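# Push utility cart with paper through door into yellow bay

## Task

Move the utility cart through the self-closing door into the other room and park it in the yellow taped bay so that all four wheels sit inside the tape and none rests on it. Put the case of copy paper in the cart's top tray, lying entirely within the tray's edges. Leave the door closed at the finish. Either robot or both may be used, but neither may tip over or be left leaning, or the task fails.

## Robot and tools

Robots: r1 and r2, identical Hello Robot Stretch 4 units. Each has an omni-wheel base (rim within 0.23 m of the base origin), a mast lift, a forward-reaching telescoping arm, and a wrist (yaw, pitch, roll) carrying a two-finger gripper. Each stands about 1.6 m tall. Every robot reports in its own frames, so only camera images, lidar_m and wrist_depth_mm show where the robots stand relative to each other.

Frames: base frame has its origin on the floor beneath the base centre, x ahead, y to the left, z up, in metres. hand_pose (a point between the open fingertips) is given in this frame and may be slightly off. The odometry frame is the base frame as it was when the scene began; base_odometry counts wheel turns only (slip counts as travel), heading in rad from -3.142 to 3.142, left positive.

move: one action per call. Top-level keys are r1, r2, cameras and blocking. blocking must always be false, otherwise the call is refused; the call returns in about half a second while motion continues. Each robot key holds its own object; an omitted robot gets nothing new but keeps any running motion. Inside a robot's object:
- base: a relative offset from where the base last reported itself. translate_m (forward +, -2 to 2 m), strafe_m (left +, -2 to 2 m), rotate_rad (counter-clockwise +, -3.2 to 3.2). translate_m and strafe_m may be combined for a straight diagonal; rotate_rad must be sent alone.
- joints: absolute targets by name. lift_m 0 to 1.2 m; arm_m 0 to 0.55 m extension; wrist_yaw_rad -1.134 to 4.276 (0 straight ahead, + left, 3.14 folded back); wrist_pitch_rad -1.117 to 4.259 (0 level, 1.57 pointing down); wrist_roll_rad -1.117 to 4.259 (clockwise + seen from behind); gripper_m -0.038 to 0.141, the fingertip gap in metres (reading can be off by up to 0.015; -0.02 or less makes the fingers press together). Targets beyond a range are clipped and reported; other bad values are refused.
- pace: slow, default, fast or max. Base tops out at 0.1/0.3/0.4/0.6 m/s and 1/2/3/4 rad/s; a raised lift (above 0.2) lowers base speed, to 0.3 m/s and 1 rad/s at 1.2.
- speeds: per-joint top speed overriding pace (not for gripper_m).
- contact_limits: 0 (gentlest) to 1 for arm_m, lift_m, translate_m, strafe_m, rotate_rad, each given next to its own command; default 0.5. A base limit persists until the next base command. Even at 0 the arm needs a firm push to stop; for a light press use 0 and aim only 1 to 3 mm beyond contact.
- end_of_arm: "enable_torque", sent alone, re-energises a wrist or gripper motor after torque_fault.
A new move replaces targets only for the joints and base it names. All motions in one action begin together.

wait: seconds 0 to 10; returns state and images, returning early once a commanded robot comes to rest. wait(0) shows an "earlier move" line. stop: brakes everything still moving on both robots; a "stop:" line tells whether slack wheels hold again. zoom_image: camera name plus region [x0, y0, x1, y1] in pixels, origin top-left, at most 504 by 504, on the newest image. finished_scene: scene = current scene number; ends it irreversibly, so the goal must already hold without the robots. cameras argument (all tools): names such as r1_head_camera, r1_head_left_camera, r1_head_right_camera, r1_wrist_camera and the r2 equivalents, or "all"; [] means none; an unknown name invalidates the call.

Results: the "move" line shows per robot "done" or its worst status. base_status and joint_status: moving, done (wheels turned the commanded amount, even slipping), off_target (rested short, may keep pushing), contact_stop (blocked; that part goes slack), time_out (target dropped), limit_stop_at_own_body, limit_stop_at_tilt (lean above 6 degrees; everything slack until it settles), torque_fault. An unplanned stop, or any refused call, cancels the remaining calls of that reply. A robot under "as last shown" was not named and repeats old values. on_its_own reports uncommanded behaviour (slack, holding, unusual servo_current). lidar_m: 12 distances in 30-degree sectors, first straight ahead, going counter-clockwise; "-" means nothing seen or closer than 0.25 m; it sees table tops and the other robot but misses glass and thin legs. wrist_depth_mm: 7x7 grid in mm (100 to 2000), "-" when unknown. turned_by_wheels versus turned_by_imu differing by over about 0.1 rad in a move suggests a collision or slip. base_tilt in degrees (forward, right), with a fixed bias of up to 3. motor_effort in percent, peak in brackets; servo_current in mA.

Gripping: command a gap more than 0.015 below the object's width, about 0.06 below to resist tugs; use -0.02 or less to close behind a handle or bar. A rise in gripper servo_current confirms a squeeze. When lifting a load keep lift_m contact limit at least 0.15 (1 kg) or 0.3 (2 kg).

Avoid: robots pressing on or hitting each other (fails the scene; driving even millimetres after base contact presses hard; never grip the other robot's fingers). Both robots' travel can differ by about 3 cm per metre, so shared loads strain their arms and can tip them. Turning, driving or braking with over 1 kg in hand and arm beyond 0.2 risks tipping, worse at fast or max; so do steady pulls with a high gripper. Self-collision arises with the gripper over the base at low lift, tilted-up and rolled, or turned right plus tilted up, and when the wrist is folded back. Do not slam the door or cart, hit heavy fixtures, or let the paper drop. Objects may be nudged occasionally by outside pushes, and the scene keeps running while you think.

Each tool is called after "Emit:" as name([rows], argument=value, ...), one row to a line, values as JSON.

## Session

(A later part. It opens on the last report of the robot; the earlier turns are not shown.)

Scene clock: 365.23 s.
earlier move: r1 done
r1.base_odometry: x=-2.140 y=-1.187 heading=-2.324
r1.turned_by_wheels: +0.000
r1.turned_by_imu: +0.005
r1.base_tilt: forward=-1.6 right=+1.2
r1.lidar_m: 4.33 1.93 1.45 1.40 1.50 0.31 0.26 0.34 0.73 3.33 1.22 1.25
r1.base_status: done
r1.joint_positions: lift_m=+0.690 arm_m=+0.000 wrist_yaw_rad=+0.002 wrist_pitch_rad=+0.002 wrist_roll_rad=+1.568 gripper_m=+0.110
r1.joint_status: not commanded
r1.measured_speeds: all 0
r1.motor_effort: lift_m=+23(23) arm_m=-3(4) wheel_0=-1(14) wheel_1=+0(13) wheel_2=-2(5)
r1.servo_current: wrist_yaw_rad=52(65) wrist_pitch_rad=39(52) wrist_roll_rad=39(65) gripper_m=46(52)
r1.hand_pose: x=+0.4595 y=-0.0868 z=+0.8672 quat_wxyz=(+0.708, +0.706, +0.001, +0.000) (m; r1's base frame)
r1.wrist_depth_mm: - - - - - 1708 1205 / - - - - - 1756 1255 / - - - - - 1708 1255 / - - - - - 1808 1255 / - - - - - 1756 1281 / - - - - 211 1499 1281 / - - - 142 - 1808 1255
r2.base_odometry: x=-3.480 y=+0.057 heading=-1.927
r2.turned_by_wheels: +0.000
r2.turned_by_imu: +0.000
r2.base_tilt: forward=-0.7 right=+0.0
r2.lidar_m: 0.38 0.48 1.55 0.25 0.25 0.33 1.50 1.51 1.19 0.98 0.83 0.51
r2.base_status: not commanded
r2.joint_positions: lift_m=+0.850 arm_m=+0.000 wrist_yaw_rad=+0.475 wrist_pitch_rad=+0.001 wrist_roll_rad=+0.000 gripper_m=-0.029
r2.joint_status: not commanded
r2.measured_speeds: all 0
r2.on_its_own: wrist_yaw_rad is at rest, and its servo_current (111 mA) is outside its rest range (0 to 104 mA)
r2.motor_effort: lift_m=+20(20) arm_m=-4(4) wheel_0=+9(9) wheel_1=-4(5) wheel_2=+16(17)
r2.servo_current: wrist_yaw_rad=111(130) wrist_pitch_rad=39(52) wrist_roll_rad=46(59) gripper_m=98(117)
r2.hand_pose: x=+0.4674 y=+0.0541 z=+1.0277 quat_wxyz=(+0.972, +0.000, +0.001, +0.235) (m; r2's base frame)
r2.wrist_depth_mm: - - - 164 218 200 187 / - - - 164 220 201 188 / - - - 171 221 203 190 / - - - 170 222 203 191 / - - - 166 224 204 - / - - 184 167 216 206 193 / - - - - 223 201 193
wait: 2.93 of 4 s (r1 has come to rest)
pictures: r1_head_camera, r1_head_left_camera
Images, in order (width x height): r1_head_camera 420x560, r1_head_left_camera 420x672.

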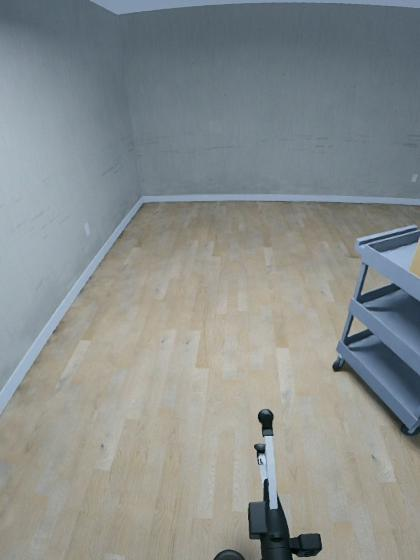

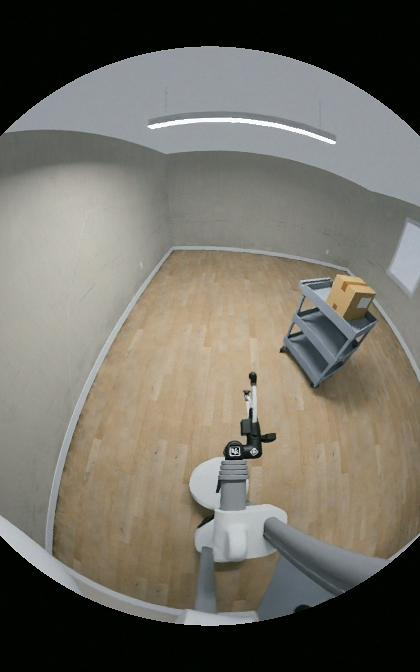

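Emit:
move(blocking=false, r1={"base":{"translate_m":1.9},"pace":"fast"}, cameras=[])

Emit:
wait(seconds=8, cameras=[])

Emit:
move(blocking=false, r1={"base":{"rotate_rad":-2.74},"pace":"fast"}, cameras=[])

Emit:
wait(seconds=5, cameras=["r1_head_camera"])

Scene clock: 380.03 s.
move: r1 moving
r1.base_odometry: x=-2.173 y=-1.221 heading=-2.324
r1.turned_by_wheels: +0.000
r1.turned_by_imu: +0.000
r1.base_tilt: forward=-1.6 right=+1.3
r1.lidar_m: 4.28 1.90 1.44 1.40 1.50 0.39 0.29 0.40 0.76 3.31 1.19 1.23
r1.base_status: translate_m moving
r1.joint_positions: lift_m=+0.690 arm_m=+0.000 wrist_yaw_rad=+0.002 wrist_pitch_rad=+0.002 wrist_roll_rad=+1.568 gripper_m=+0.110
r1.joint_status: not commanded
r1.measured_speeds: translate_m=+0.183 strafe_m=+0.002 rotate_rad=+0.001 lift_m=+0.000 arm_m=+0.000 wrist_yaw_rad=+0.000 wrist_pitch_rad=+0.000 wrist_roll_rad=+0.000
r1.motor_effort: lift_m=+23(23) arm_m=-4(4) wheel_0=+6(9) wheel_1=+6(8) wheel_2=-11(11)
r1.servo_current: wrist_yaw_rad=52(59) wrist_pitch_rad=39(46) wrist_roll_rad=46(72) gripper_m=46(46)
r1.hand_pose: x=+0.4595 y=-0.0868 z=+0.8672 quat_wxyz=(+0.708, +0.706, +0.001, +0.000) (m; r1's base frame)
r1.wrist_depth_mm: - - - - - 1708 1205 / - - - - - 1756 1229 / - - - - - 1808 1229 / - - - - - 1756 1255 / - - - - - 1808 1229 / - - - - 211 1464 1255 / - - - 142 - 1808 1281
r2.base_odometry: x=-3.480 y=+0.057 heading=-1.927
r2.turned_by_wheels: +0.000
r2.turned_by_imu: +0.001
r2.base_tilt: forward=-0.7 right=+0.0
r2.lidar_m: 0.40 0.49 1.53 0.27 0.27 0.37 1.50 1.52 1.17 0.99 0.81 0.53
r2.base_status: not commanded
r2.joint_positions: lift_m=+0.850 arm_m=+0.000 wrist_yaw_rad=+0.475 wrist_pitch_rad=+0.001 wrist_roll_rad=+0.000 gripper_m=-0.029
r2.joint_status: not commanded
r2.measured_speeds: all 0
r2.motor_effort: lift_m=+20(20) arm_m=-4(4) wheel_0=+8(9) wheel_1=-4(5) wheel_2=+17(17)
r2.servo_current: wrist_yaw_rad=111(124) wrist_pitch_rad=39(46) wrist_roll_rad=46(59) gripper_m=104(104)
r2.hand_pose: x=+0.4674 y=+0.0541 z=+1.0277 quat_wxyz=(+0.972, +0.000, +0.001, +0.235) (m; r2's base frame)
r2.wrist_depth_mm: - - - 164 217 200 187 / - - - 164 220 200 189 / - - - 170 220 202 190 / - - - 170 222 204 191 / - - - 166 224 204 - / - - 184 167 216 206 193 / - - - - 223 201 194
pictures: none
No camera images: "cameras" was empty.

Scene clock: 385.63 s.
earlier move: r1 done
r1.base_odometry: x=-3.439 y=-2.573 heading=-2.324
r1.turned_by_wheels: +0.000
r1.turned_by_imu: +0.000
r1.base_tilt: forward=-1.6 right=+1.3
r1.lidar_m: 2.45 1.77 1.32 1.28 1.39 2.00 2.12 1.18 0.81 1.13 3.34 2.51
r1.base_status: done
r1.joint_positions: lift_m=+0.690 arm_m=+0.000 wrist_yaw_rad=+0.002 wrist_pitch_rad=+0.002 wrist_roll_rad=+1.568 gripper_m=+0.110
r1.joint_status: not commanded
r1.measured_speeds: all 0
r1.motor_effort: lift_m=+23(23) arm_m=-4(4) wheel_0=+3(10) wheel_1=+0(9) wheel_2=+0(12)
r1.servo_current: wrist_yaw_rad=52(85) wrist_pitch_rad=46(52) wrist_roll_rad=72(78) gripper_m=39(52)
r1.hand_pose: x=+0.4595 y=-0.0868 z=+0.8672 quat_wxyz=(+0.708, +0.706, +0.001, +0.000) (m; r1's base frame)
r1.wrist_depth_mm: - - - - - 1808 1229 / - - - - - 1756 1229 / - - - - - 1756 1229 / - - - - - 1808 1229 / - - - - - 1808 1255 / - - - - 213 1499 1255 / - - - 142 - 1863 1281
r2.base_odometry: x=-3.480 y=+0.057 heading=-1.927
r2.turned_by_wheels: +0.000
r2.turned_by_imu: +0.001
r2.base_tilt: forward=-0.7 right=+0.0
r2.lidar_m: 0.41 0.50 1.55 1.55 2.12 1.74 1.51 1.50 1.14 1.00 0.83 0.54
r2.base_status: not commanded
r2.joint_positions: lift_m=+0.850 arm_m=+0.000 wrist_yaw_rad=+0.475 wrist_pitch_rad=+0.001 wrist_roll_rad=+0.000 gripper_m=-0.029
r2.joint_status: not commanded
r2.measured_speeds: all 0
r2.on_its_own: wrist_yaw_rad is at rest, and its servo_current (117 mA) is outside its rest range (0 to 104 mA)
r2.motor_effort: lift_m=+20(21) arm_m=-4(4) wheel_0=+9(9) wheel_1=-5(5) wheel_2=+16(17)
r2.servo_current: wrist_yaw_rad=117(137) wrist_pitch_rad=39(52) wrist_roll_rad=46(65) gripper_m=104(111)
r2.hand_pose: x=+0.4674 y=+0.0541 z=+1.0277 quat_wxyz=(+0.972, +0.000, +0.001, +0.235) (m; r2's base frame)
r2.wrist_depth_mm: - - - 164 217 200 187 / - - - 164 220 200 189 / - - - 170 221 203 190 / - - - 170 222 204 190 / - - - 166 224 205 - / - - 184 167 216 206 193 / - - - - 224 201 193
wait: 5.60 of 8 s (r1 has come to rest)
pictures: none
No camera images: "cameras" was empty.

Scene clock: 386.13 s.
move: r1 moving
r1.base_odometry: x=-3.439 y=-2.573 heading=-2.644
r1.turned_by_wheels: -0.320
r1.turned_by_imu: -0.321
r1.base_tilt: forward=-1.6 right=+1.3
r1.lidar_m: 2.47 2.47 1.52 1.28 1.27 1.55 2.38 2.14 0.82 0.82 3.42 2.89
r1.base_status: rotate_rad moving
r1.joint_positions: lift_m=+0.690 arm_m=+0.000 wrist_yaw_rad=+0.002 wrist_pitch_rad=+0.002 wrist_roll_rad=+1.568 gripper_m=+0.110
r1.joint_status: not commanded
r1.measured_speeds: translate_m=+0.001 strafe_m=+0.001 rotate_rad=-1.234 lift_m=+0.000 arm_m=+0.000 wrist_yaw_rad=+0.000 wrist_pitch_rad=+0.000 wrist_roll_rad=+0.000
r1.motor_effort: lift_m=+23(23) arm_m=-4(4) wheel_0=+7(11) wheel_1=+7(9) wheel_2=+8(8)
r1.servo_current: wrist_yaw_rad=33(65) wrist_pitch_rad=46(52) wrist_roll_rad=65(65) gripper_m=46(46)
r1.hand_pose: x=+0.4595 y=-0.0868 z=+0.8672 quat_wxyz=(+0.708, +0.706, +0.001, +0.000) (m; r1's base frame)
r1.wrist_depth_mm: - - - - - 1708 1229 / - - - - - 1756 1229 / - - - - - 1808 1205 / - - - - - 1808 1229 / - - - - - 1863 1281 / - - - - 212 1499 1255 / - - - 142 - 1756 1255
r2.base_odometry: x=-3.480 y=+0.057 heading=-1.927
r2.turned_by_wheels: +0.000
r2.turned_by_imu: +0.000
r2.base_tilt: forward=-0.6 right=+0.0
r2.lidar_m: 0.40 0.50 1.53 1.56 2.11 1.76 1.51 1.52 1.16 1.00 0.84 0.53
r2.base_status: not commanded
r2.joint_positions: lift_m=+0.850 arm_m=+0.000 wrist_yaw_rad=+0.475 wrist_pitch_rad=+0.001 wrist_roll_rad=+0.000 gripper_m=-0.029
r2.joint_status: not commanded
r2.measured_speeds: all 0
r2.motor_effort: lift_m=+20(20) arm_m=-3(4) wheel_0=+9(9) wheel_1=-5(5) wheel_2=+16(17)
r2.servo_current: wrist_yaw_rad=117(124) wrist_pitch_rad=39(39) wrist_roll_rad=39(52) gripper_m=98(111)
r2.hand_pose: x=+0.4674 y=+0.0541 z=+1.0277 quat_wxyz=(+0.972, +0.000, +0.001, +0.235) (m; r2's base frame)
r2.wrist_depth_mm: - - - 164 218 200 186 / - - - 165 220 202 189 / - - - 170 220 202 189 / - - - 170 223 204 190 / - - - 166 224 204 - / - - 183 167 216 206 191 / - - - - 223 200 193
pictures: none
No camera images: "cameras" was empty.

Scene clock: 388.00 s.
earlier move: r1 done
r1.base_odometry: x=-3.439 y=-2.573 heading=+1.220
r1.turned_by_wheels: -2.419
r1.turned_by_imu: -2.433
r1.base_tilt: forward=-1.6 right=+1.3
r1.lidar_m: 2.39 0.78 1.00 3.49 2.60 2.46 1.98 1.38 1.30 1.33 1.80 2.11
r1.base_status: done
r1.joint_positions: lift_m=+0.690 arm_m=+0.000 wrist_yaw_rad=+0.002 wrist_pitch_rad=+0.002 wrist_roll_rad=+1.568 gripper_m=+0.110
r1.joint_status: not commanded
r1.measured_speeds: all 0
r1.motor_effort: lift_m=+21(23) arm_m=-4(4) wheel_0=+2(11) wheel_1=+2(9) wheel_2=+1(10)
r1.servo_current: wrist_yaw_rad=46(65) wrist_pitch_rad=46(52) wrist_roll_rad=46(65) gripper_m=46(46)
r1.hand_pose: x=+0.4595 y=-0.0868 z=+0.8674 quat_wxyz=(+0.708, +0.706, +0.001, +0.000) (m; r1's base frame)
r1.wrist_depth_mm: - - 1921 - - 1756 1205 / - - - - - 1708 1229 / - - - - - 1808 1255 / - - - - - 1808 1229 / - - - - - 1863 1229 / - - - - 211 1499 1255 / - - - 142 - 1808 1255
r2.base_odometry: x=-3.480 y=+0.057 heading=-1.927
r2.turned_by_wheels: +0.000
r2.turned_by_imu: +0.000
r2.base_tilt: forward=-0.7 right=+0.0
r2.lidar_m: 0.40 0.48 1.53 1.56 1.87 1.76 1.51 1.50 1.16 0.98 0.81 0.53
r2.base_status: not commanded
r2.joint_positions: lift_m=+0.850 arm_m=+0.000 wrist_yaw_rad=+0.475 wrist_pitch_rad=+0.001 wrist_roll_rad=+0.000 gripper_m=-0.029
r2.joint_status: not commanded
r2.measured_speeds: all 0
r2.on_its_own: wrist_yaw_rad is at rest, and its servo_current (130 mA) is outside its rest range (0 to 104 mA)
r2.motor_effort: lift_m=+20(20) arm_m=-4(4) wheel_0=+9(9) wheel_1=-5(5) wheel_2=+17(17)
r2.servo_current: wrist_yaw_rad=130(130) wrist_pitch_rad=46(46) wrist_roll_rad=52(59) gripper_m=98(111)
r2.hand_pose: x=+0.4674 y=+0.0541 z=+1.0277 quat_wxyz=(+0.972, +0.000, +0.001, +0.235) (m; r2's base frame)
r2.wrist_depth_mm: - - - 164 218 200 187 / - - - 164 219 201 189 / - - - 170 221 202 190 / - - - 170 222 203 190 / - - - 166 225 205 - / - - 184 167 216 206 192 / - - - - 224 202 193
wait: 1.87 of 5 s (r1 has come to rest)
pictures: r1_head_camera
Images, in order (width x height): r1_head_camera 420x560.

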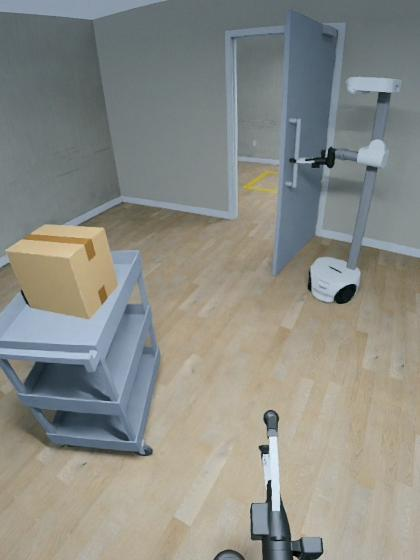

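Emit:
move(blocking=false, r1={"base":{"strafe_m":0.75,"translate_m":-0.1}}, cameras=[])

Emit:
wait(seconds=5, cameras=["r1_head_camera"])

Scene clock: 394.03 s.
move: r1 moving
r1.base_odometry: x=-3.472 y=-2.566 heading=+1.220
r1.turned_by_wheels: +0.000
r1.turned_by_imu: +0.000
r1.base_tilt: forward=-1.6 right=+1.3
r1.lidar_m: 2.42 0.78 0.99 3.44 2.59 2.43 2.03 1.40 1.34 1.38 1.80 2.14
r1.base_status: translate_m moving; strafe_m moving
r1.joint_positions: lift_m=+0.690 arm_m=+0.000 wrist_yaw_rad=+0.002 wrist_pitch_rad=+0.002 wrist_roll_rad=+1.568 gripper_m=+0.110
r1.joint_status: not commanded
r1.measured_speeds: translate_m=-0.018 strafe_m=+0.130 rotate_rad=+0.004 lift_m=+0.000 arm_m=+0.000 wrist_yaw_rad=+0.000 wrist_pitch_rad=+0.000 wrist_roll_rad=+0.000
r1.motor_effort: lift_m=+21(22) arm_m=-4(4) wheel_0=-12(12) wheel_1=+9(10) wheel_2=+4(5)
r1.servo_current: wrist_yaw_rad=39(59) wrist_pitch_rad=39(46) wrist_roll_rad=52(65) gripper_m=46(46)
r1.hand_pose: x=+0.4595 y=-0.0868 z=+0.8674 quat_wxyz=(+0.708, +0.706, +0.001, +0.000) (m; r1's base frame)
r1.wrist_depth_mm: - - - - - 1808 1205 / - - - - - 1708 1229 / - - - - - 1808 1229 / - - - - - 1808 1255 / - - - - - 1863 1255 / - - - - 211 1464 1281 / - - - 142 - 1708 1255
r2.base_odometry: x=-3.480 y=+0.057 heading=-1.927
r2.turned_by_wheels: +0.000
r2.turned_by_imu: +0.000
r2.base_tilt: forward=-0.7 right=+0.0
r2.lidar_m: 0.39 0.50 1.50 1.55 1.93 1.76 1.52 1.49 1.16 0.98 0.81 0.55
r2.base_status: not commanded
r2.joint_positions: lift_m=+0.850 arm_m=+0.000 wrist_yaw_rad=+0.475 wrist_pitch_rad=+0.001 wrist_roll_rad=+0.000 gripper_m=-0.029
r2.joint_status: not commanded
r2.measured_speeds: all 0
r2.motor_effort: lift_m=+20(20) arm_m=-4(4) wheel_0=+9(9) wheel_1=-5(5) wheel_2=+16(17)
r2.servo_current: wrist_yaw_rad=111(124) wrist_pitch_rad=46(46) wrist_roll_rad=46(59) gripper_m=98(104)
r2.hand_pose: x=+0.4674 y=+0.0541 z=+1.0277 quat_wxyz=(+0.972, +0.000, +0.001, +0.235) (m; r2's base frame)
r2.wrist_depth_mm: - - - 164 217 200 187 / - - - 164 220 200 188 / - - - 170 221 203 190 / - - - 170 222 204 190 / - - - 166 225 204 - / - - 184 167 216 206 193 / - - - - 223 201 193
pictures: none
No camera images: "cameras" was empty.

Scene clock: 397.47 s.
earlier move: r1 done
r1.base_odometry: x=-4.178 y=-2.409 heading=+1.220
r1.turned_by_wheels: +0.000
r1.turned_by_imu: +0.004
r1.base_tilt: forward=-1.6 right=+1.3
r1.lidar_m: 0.77 2.95 2.75 2.86 2.14 2.03 2.10 2.04 1.94 1.96 2.68 0.79
r1.base_status: done
r1.joint_positions: lift_m=+0.690 arm_m=+0.000 wrist_yaw_rad=+0.002 wrist_pitch_rad=+0.002 wrist_roll_rad=+1.568 gripper_m=+0.110
r1.joint_status: not commanded
r1.measured_speeds: all 0
r1.motor_effort: lift_m=+21(22) arm_m=-4(4) wheel_0=+1(13) wheel_1=+1(10) wheel_2=+1(5)
r1.servo_current: wrist_yaw_rad=52(65) wrist_pitch_rad=39(52) wrist_roll_rad=59(65) gripper_m=39(52)
r1.hand_pose: x=+0.4595 y=-0.0868 z=+0.8674 quat_wxyz=(+0.708, +0.706, +0.001, +0.000) (m; r1's base frame)
r1.wrist_depth_mm: - - - - - 1708 1229 / - - - - - 1661 1160 / - - - 609 - - - / - - 842 809 - - 621 / - - 866 854 - - 627 / - - 854 866 197 210 621 / - - - 143 - 1808 1205
r2.base_odometry: x=-3.480 y=+0.057 heading=-1.927
r2.turned_by_wheels: +0.000
r2.turned_by_imu: +0.000
r2.base_tilt: forward=-0.7 right=+0.0
r2.lidar_m: 0.39 0.50 1.52 1.52 3.10 1.80 1.51 1.51 1.12 0.97 0.82 0.52
r2.base_status: not commanded
r2.joint_positions: lift_m=+0.850 arm_m=+0.000 wrist_yaw_rad=+0.475 wrist_pitch_rad=+0.001 wrist_roll_rad=+0.000 gripper_m=-0.029
r2.joint_status: not commanded
r2.measured_speeds: all 0
r2.on_its_own: wrist_yaw_rad is at rest, and its servo_current (117 mA) is outside its rest range (0 to 104 mA)
r2.motor_effort: lift_m=+20(21) arm_m=-4(4) wheel_0=+9(9) wheel_1=-4(5) wheel_2=+16(17)
r2.servo_current: wrist_yaw_rad=117(130) wrist_pitch_rad=39(46) wrist_roll_rad=46(59) gripper_m=98(111)
r2.hand_pose: x=+0.4674 y=+0.0541 z=+1.0277 quat_wxyz=(+0.972, +0.000, +0.001, +0.235) (m; r2's base frame)
r2.wrist_depth_mm: - - - 164 217 200 187 / - - - 164 220 201 189 / - - - 170 221 203 190 / - - - 169 222 204 191 / - - - 167 224 205 - / - - 184 167 216 206 193 / - - - - 224 202 193
wait: 3.43 of 5 s (r1 has come to rest)
pictures: r1_head_camera
Images, in order (width x height): r1_head_camera 420x560.

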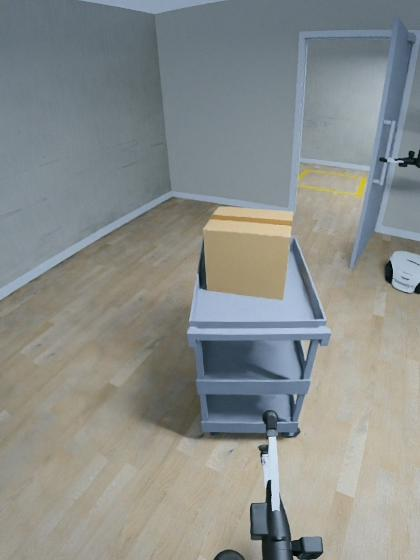

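Emit:
move(blocking=false, r1={"base":{"translate_m":0.15}}, cameras=[])

Emit:
wait(seconds=3, cameras=["r1_head_camera","r1_wrist_camera"])

Scene clock: 403.73 s.
move: r1 moving
r1.base_odometry: x=-4.167 y=-2.380 heading=+1.220
r1.turned_by_wheels: +0.000
r1.turned_by_imu: +0.000
r1.base_tilt: forward=-1.6 right=+1.3
r1.lidar_m: 0.74 2.92 2.74 2.86 2.19 2.05 2.11 2.05 1.94 2.02 2.66 0.77
r1.base_status: translate_m moving
r1.joint_positions: lift_m=+0.690 arm_m=+0.000 wrist_yaw_rad=+0.002 wrist_pitch_rad=+0.002 wrist_roll_rad=+1.568 gripper_m=+0.110
r1.joint_status: not commanded
r1.measured_speeds: translate_m=+0.121 strafe_m=+0.000 rotate_rad=+0.000 lift_m=+0.000 arm_m=+0.000 wrist_yaw_rad=+0.000 wrist_pitch_rad=+0.000 wrist_roll_rad=+0.000
r1.motor_effort: lift_m=+22(22) arm_m=-4(4) wheel_0=+7(7) wheel_1=+4(7) wheel_2=-6(9)
r1.servo_current: wrist_yaw_rad=59(59) wrist_pitch_rad=33(52) wrist_roll_rad=59(65) gripper_m=39(46)
r1.hand_pose: x=+0.4595 y=-0.0868 z=+0.8674 quat_wxyz=(+0.708, +0.706, +0.001, +0.000) (m; r1's base frame)
r1.wrist_depth_mm: - - - - - 1756 1229 / - - - - - 1661 1138 / - - - 591 - - 597 / - - 809 788 - - 591 / - - 820 820 - - - / - - 842 842 211 210 597 / - - - 136 - 1863 1160
r2.base_odometry: x=-3.480 y=+0.057 heading=-1.927
r2.turned_by_wheels: +0.000
r2.turned_by_imu: +0.001
r2.base_tilt: forward=-0.7 right=+0.0
r2.lidar_m: 0.40 0.52 1.51 1.57 3.11 1.75 1.50 1.51 1.16 0.98 0.82 0.51
r2.base_status: not commanded
r2.joint_positions: lift_m=+0.850 arm_m=+0.000 wrist_yaw_rad=+0.475 wrist_pitch_rad=+0.001 wrist_roll_rad=+0.000 gripper_m=-0.029
r2.joint_status: not commanded
r2.measured_speeds: all 0
r2.motor_effort: lift_m=+20(20) arm_m=-4(4) wheel_0=+9(9) wheel_1=-4(5) wheel_2=+17(17)
r2.servo_current: wrist_yaw_rad=124(130) wrist_pitch_rad=39(39) wrist_roll_rad=39(59) gripper_m=104(111)
r2.hand_pose: x=+0.4674 y=+0.0541 z=+1.0277 quat_wxyz=(+0.972, +0.000, +0.001, +0.235) (m; r2's base frame)
r2.wrist_depth_mm: - - - 164 217 200 187 / - - - 165 220 201 188 / - - - 170 220 203 190 / - - - 170 223 203 191 / - - - 166 224 204 - / - - 185 167 216 206 193 / - - - - 224 201 193
pictures: none
No camera images: "cameras" was empty.

Scene clock: 405.07 s.
earlier move: r1 done
r1.base_odometry: x=-4.126 y=-2.269 heading=+1.220
r1.turned_by_wheels: +0.000
r1.turned_by_imu: +0.000
r1.base_tilt: forward=-1.6 right=+1.3
r1.lidar_m: 0.62 2.89 2.70 2.79 2.25 2.16 2.25 2.13 2.01 2.07 2.73 0.64
r1.base_status: done
r1.joint_positions: lift_m=+0.690 arm_m=+0.000 wrist_yaw_rad=+0.002 wrist_pitch_rad=+0.002 wrist_roll_rad=+1.568 gripper_m=+0.110
r1.joint_status: not commanded
r1.measured_speeds: all 0
r1.motor_effort: lift_m=+22(22) arm_m=-4(4) wheel_0=+2(7) wheel_1=+1(7) wheel_2=+1(9)
r1.servo_current: wrist_yaw_rad=26(72) wrist_pitch_rad=39(52) wrist_roll_rad=52(65) gripper_m=39(46)
r1.hand_pose: x=+0.4595 y=-0.0868 z=+0.8674 quat_wxyz=(+0.708, +0.706, +0.001, +0.000) (m; r1's base frame)
r1.wrist_depth_mm: - - - - - 1661 1182 / - - - - - 683 - / - - 809 661 - - - / - - 683 668 - - - / - - 707 699 469 - - / - - 715 723 197 - - / - - - 136 - 488 -
r2.base_odometry: x=-3.480 y=+0.057 heading=-1.927
r2.turned_by_wheels: +0.000
r2.turned_by_imu: +0.000
r2.base_tilt: forward=-0.7 right=+0.0
r2.lidar_m: 0.39 0.49 1.49 1.56 3.06 1.78 1.50 1.50 1.16 0.98 0.81 0.53
r2.base_status: not commanded
r2.joint_positions: lift_m=+0.850 arm_m=+0.000 wrist_yaw_rad=+0.475 wrist_pitch_rad=+0.001 wrist_roll_rad=+0.000 gripper_m=-0.029
r2.joint_status: not commanded
r2.measured_speeds: all 0
r2.motor_effort: lift_m=+20(20) arm_m=-4(4) wheel_0=+9(9) wheel_1=-4(5) wheel_2=+17(17)
r2.servo_current: wrist_yaw_rad=104(130) wrist_pitch_rad=39(46) wrist_roll_rad=39(59) gripper_m=98(111)
r2.hand_pose: x=+0.4674 y=+0.0541 z=+1.0277 quat_wxyz=(+0.972, +0.000, +0.001, +0.235) (m; r2's base frame)
r2.wrist_depth_mm: - - - 164 218 200 187 / - - - 164 220 200 189 / - - - 170 220 202 189 / - - - 170 223 203 190 / - - - 166 224 204 - / - - 184 167 216 205 193 / - - - - 223 201 193
wait: 1.33 of 3 s (r1 has come to rest)
pictures: r1_head_camera, r1_wrist_camera
Images, in order (width x height): r1_head_camera 420x560, r1_wrist_camera 616x392.

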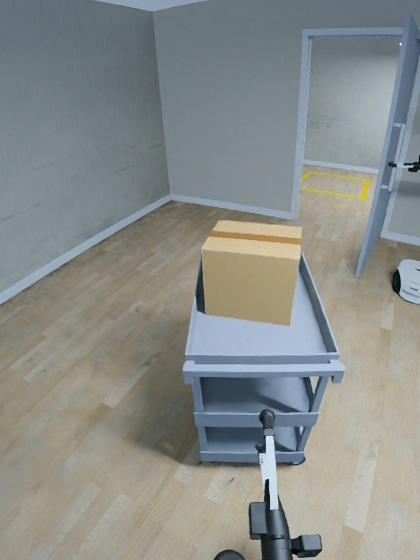

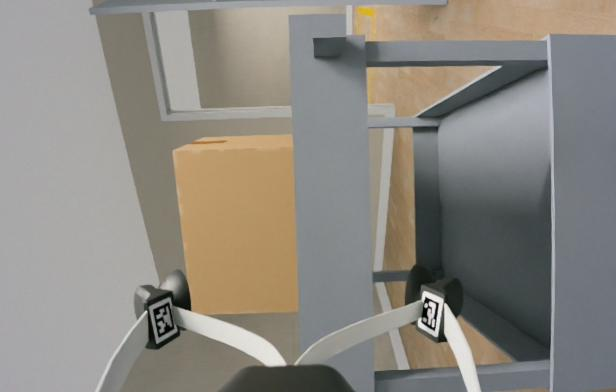

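Emit:
move(blocking=false, r1={"base":{"translate_m":0.1},"joints":{"lift_m":0.675},"contact_limits":{"translate_m":0.2}}, cameras=[])

Emit:
wait(seconds=3, cameras=["r1_wrist_camera"])

Scene clock: 412.50 s.
move: r1 moving
r1.base_odometry: x=-4.116 y=-2.239 heading=+1.221
r1.turned_by_wheels: +0.000
r1.turned_by_imu: +0.000
r1.base_tilt: forward=-1.6 right=+1.3
r1.lidar_m: 0.58 2.84 2.68 2.77 2.29 2.19 2.24 2.14 2.01 2.07 2.77 0.61
r1.base_status: translate_m moving
r1.joint_positions: lift_m=+0.675 arm_m=+0.000 wrist_yaw_rad=+0.002 wrist_pitch_rad=+0.002 wrist_roll_rad=+1.568 gripper_m=+0.110
r1.joint_status: lift_m moving
r1.measured_speeds: translate_m=+0.121 strafe_m=+0.000 rotate_rad=+0.004 lift_m=+0.000 arm_m=+0.000 wrist_yaw_rad=+0.000 wrist_pitch_rad=+0.000 wrist_roll_rad=+0.000
r1.motor_effort: lift_m=+12(21) arm_m=-4(4) wheel_0=+7(9) wheel_1=+8(8) wheel_2=-8(8)
r1.servo_current: wrist_yaw_rad=59(65) wrist_pitch_rad=46(52) wrist_roll_rad=52(59) gripper_m=46(46)
r1.contact_limits: translate_m 0.2
r1.hand_pose: x=+0.4595 y=-0.0868 z=+0.8531 quat_wxyz=(+0.708, +0.706, +0.001, +0.000) (m; r1's base frame)
r1.wrist_depth_mm: - - - 373 - 1397 1098 / - - - 436 - 1921 - / - - 768 436 - - - / - - 654 439 - - - / - - 676 377 - - - / - - 683 382 196 - - / - - - 136 - 1808 -
r2: as last shown
r2.lidar_m: 0.39 0.49 1.55 1.54 3.11 1.75 1.52 1.50 1.17 0.98 0.81 0.54
r2.motor_effort: lift_m=+20(20) arm_m=-3(4) wheel_0=+9(9) wheel_1=-5(5) wheel_2=+16(17)
r2.servo_current: wrist_yaw_rad=117(124) wrist_pitch_rad=39(46) wrist_roll_rad=52(52) gripper_m=98(111)
r2.wrist_depth_mm: - - - 163 218 200 187 / - - - 164 220 200 189 / - - - 170 220 202 190 / - - - 170 222 203 191 / - - - 166 225 204 - / - - 184 166 216 205 192 / - - - - 224 201 194
pictures: none
No camera images: "cameras" was empty.

Scene clock: 413.57 s.
earlier move: r1 done
r1.base_odometry: x=-4.092 y=-2.175 heading=+1.220
r1.turned_by_wheels: +0.000
r1.turned_by_imu: +0.000
r1.base_tilt: forward=-1.6 right=+1.3
r1.lidar_m: 0.51 2.82 2.66 2.73 2.37 2.25 2.31 2.18 2.05 2.10 2.79 0.55
r1.base_status: done
r1.joint_positions: lift_m=+0.675 arm_m=+0.000 wrist_yaw_rad=+0.002 wrist_pitch_rad=+0.002 wrist_roll_rad=+1.568 gripper_m=+0.110
r1.joint_status: all done
r1.measured_speeds: all 0
r1.motor_effort: lift_m=+12(21) arm_m=-4(4) wheel_0=+0(9) wheel_1=+1(8) wheel_2=-1(9)
r1.servo_current: wrist_yaw_rad=39(72) wrist_pitch_rad=46(52) wrist_roll_rad=59(59) gripper_m=46(46)
r1.contact_limits: translate_m 0.2
r1.hand_pose: x=+0.4595 y=-0.0868 z=+0.8531 quat_wxyz=(+0.708, +0.706, +0.001, +0.000) (m; r1's base frame)
r1.wrist_depth_mm: - - - - 368 387 - / - - - - - 1863 - / - - 564 303 - - - / - - 574 304 - - - / - - 597 309 370 - - / - - 615 309 196 - - / - - - 136 - 1863 -
r2.base_odometry: x=-3.480 y=+0.057 heading=-1.927
r2.turned_by_wheels: +0.000
r2.turned_by_imu: +0.000
r2.base_tilt: forward=-0.6 right=+0.0
r2.lidar_m: 0.38 0.48 1.50 1.56 3.07 1.77 1.49 1.51 1.16 0.99 0.79 0.52
r2.base_status: not commanded
r2.joint_positions: lift_m=+0.850 arm_m=+0.000 wrist_yaw_rad=+0.475 wrist_pitch_rad=+0.001 wrist_roll_rad=+0.000 gripper_m=-0.029
r2.joint_status: not commanded
r2.measured_speeds: all 0
r2.on_its_own: wrist_yaw_rad is at rest, and its servo_current (117 mA) is outside its rest range (0 to 104 mA)
r2.motor_effort: lift_m=+20(20) arm_m=-4(4) wheel_0=+9(9) wheel_1=-4(5) wheel_2=+17(17)
r2.servo_current: wrist_yaw_rad=117(130) wrist_pitch_rad=39(46) wrist_roll_rad=52(59) gripper_m=104(111)
r2.hand_pose: x=+0.4674 y=+0.0541 z=+1.0277 quat_wxyz=(+0.972, +0.000, +0.001, +0.235) (m; r2's base frame)
r2.wrist_depth_mm: - - - 163 218 200 187 / - - - 164 219 201 189 / - - - 170 221 202 190 / - - - 170 223 203 190 / - - - 166 224 205 - / - - 185 167 216 206 193 / - - - - 224 200 193
wait: 1.07 of 3 s (r1 has come to rest)
pictures: r1_wrist_camera
Images, in order (width x height): r1_wrist_camera 616x392.

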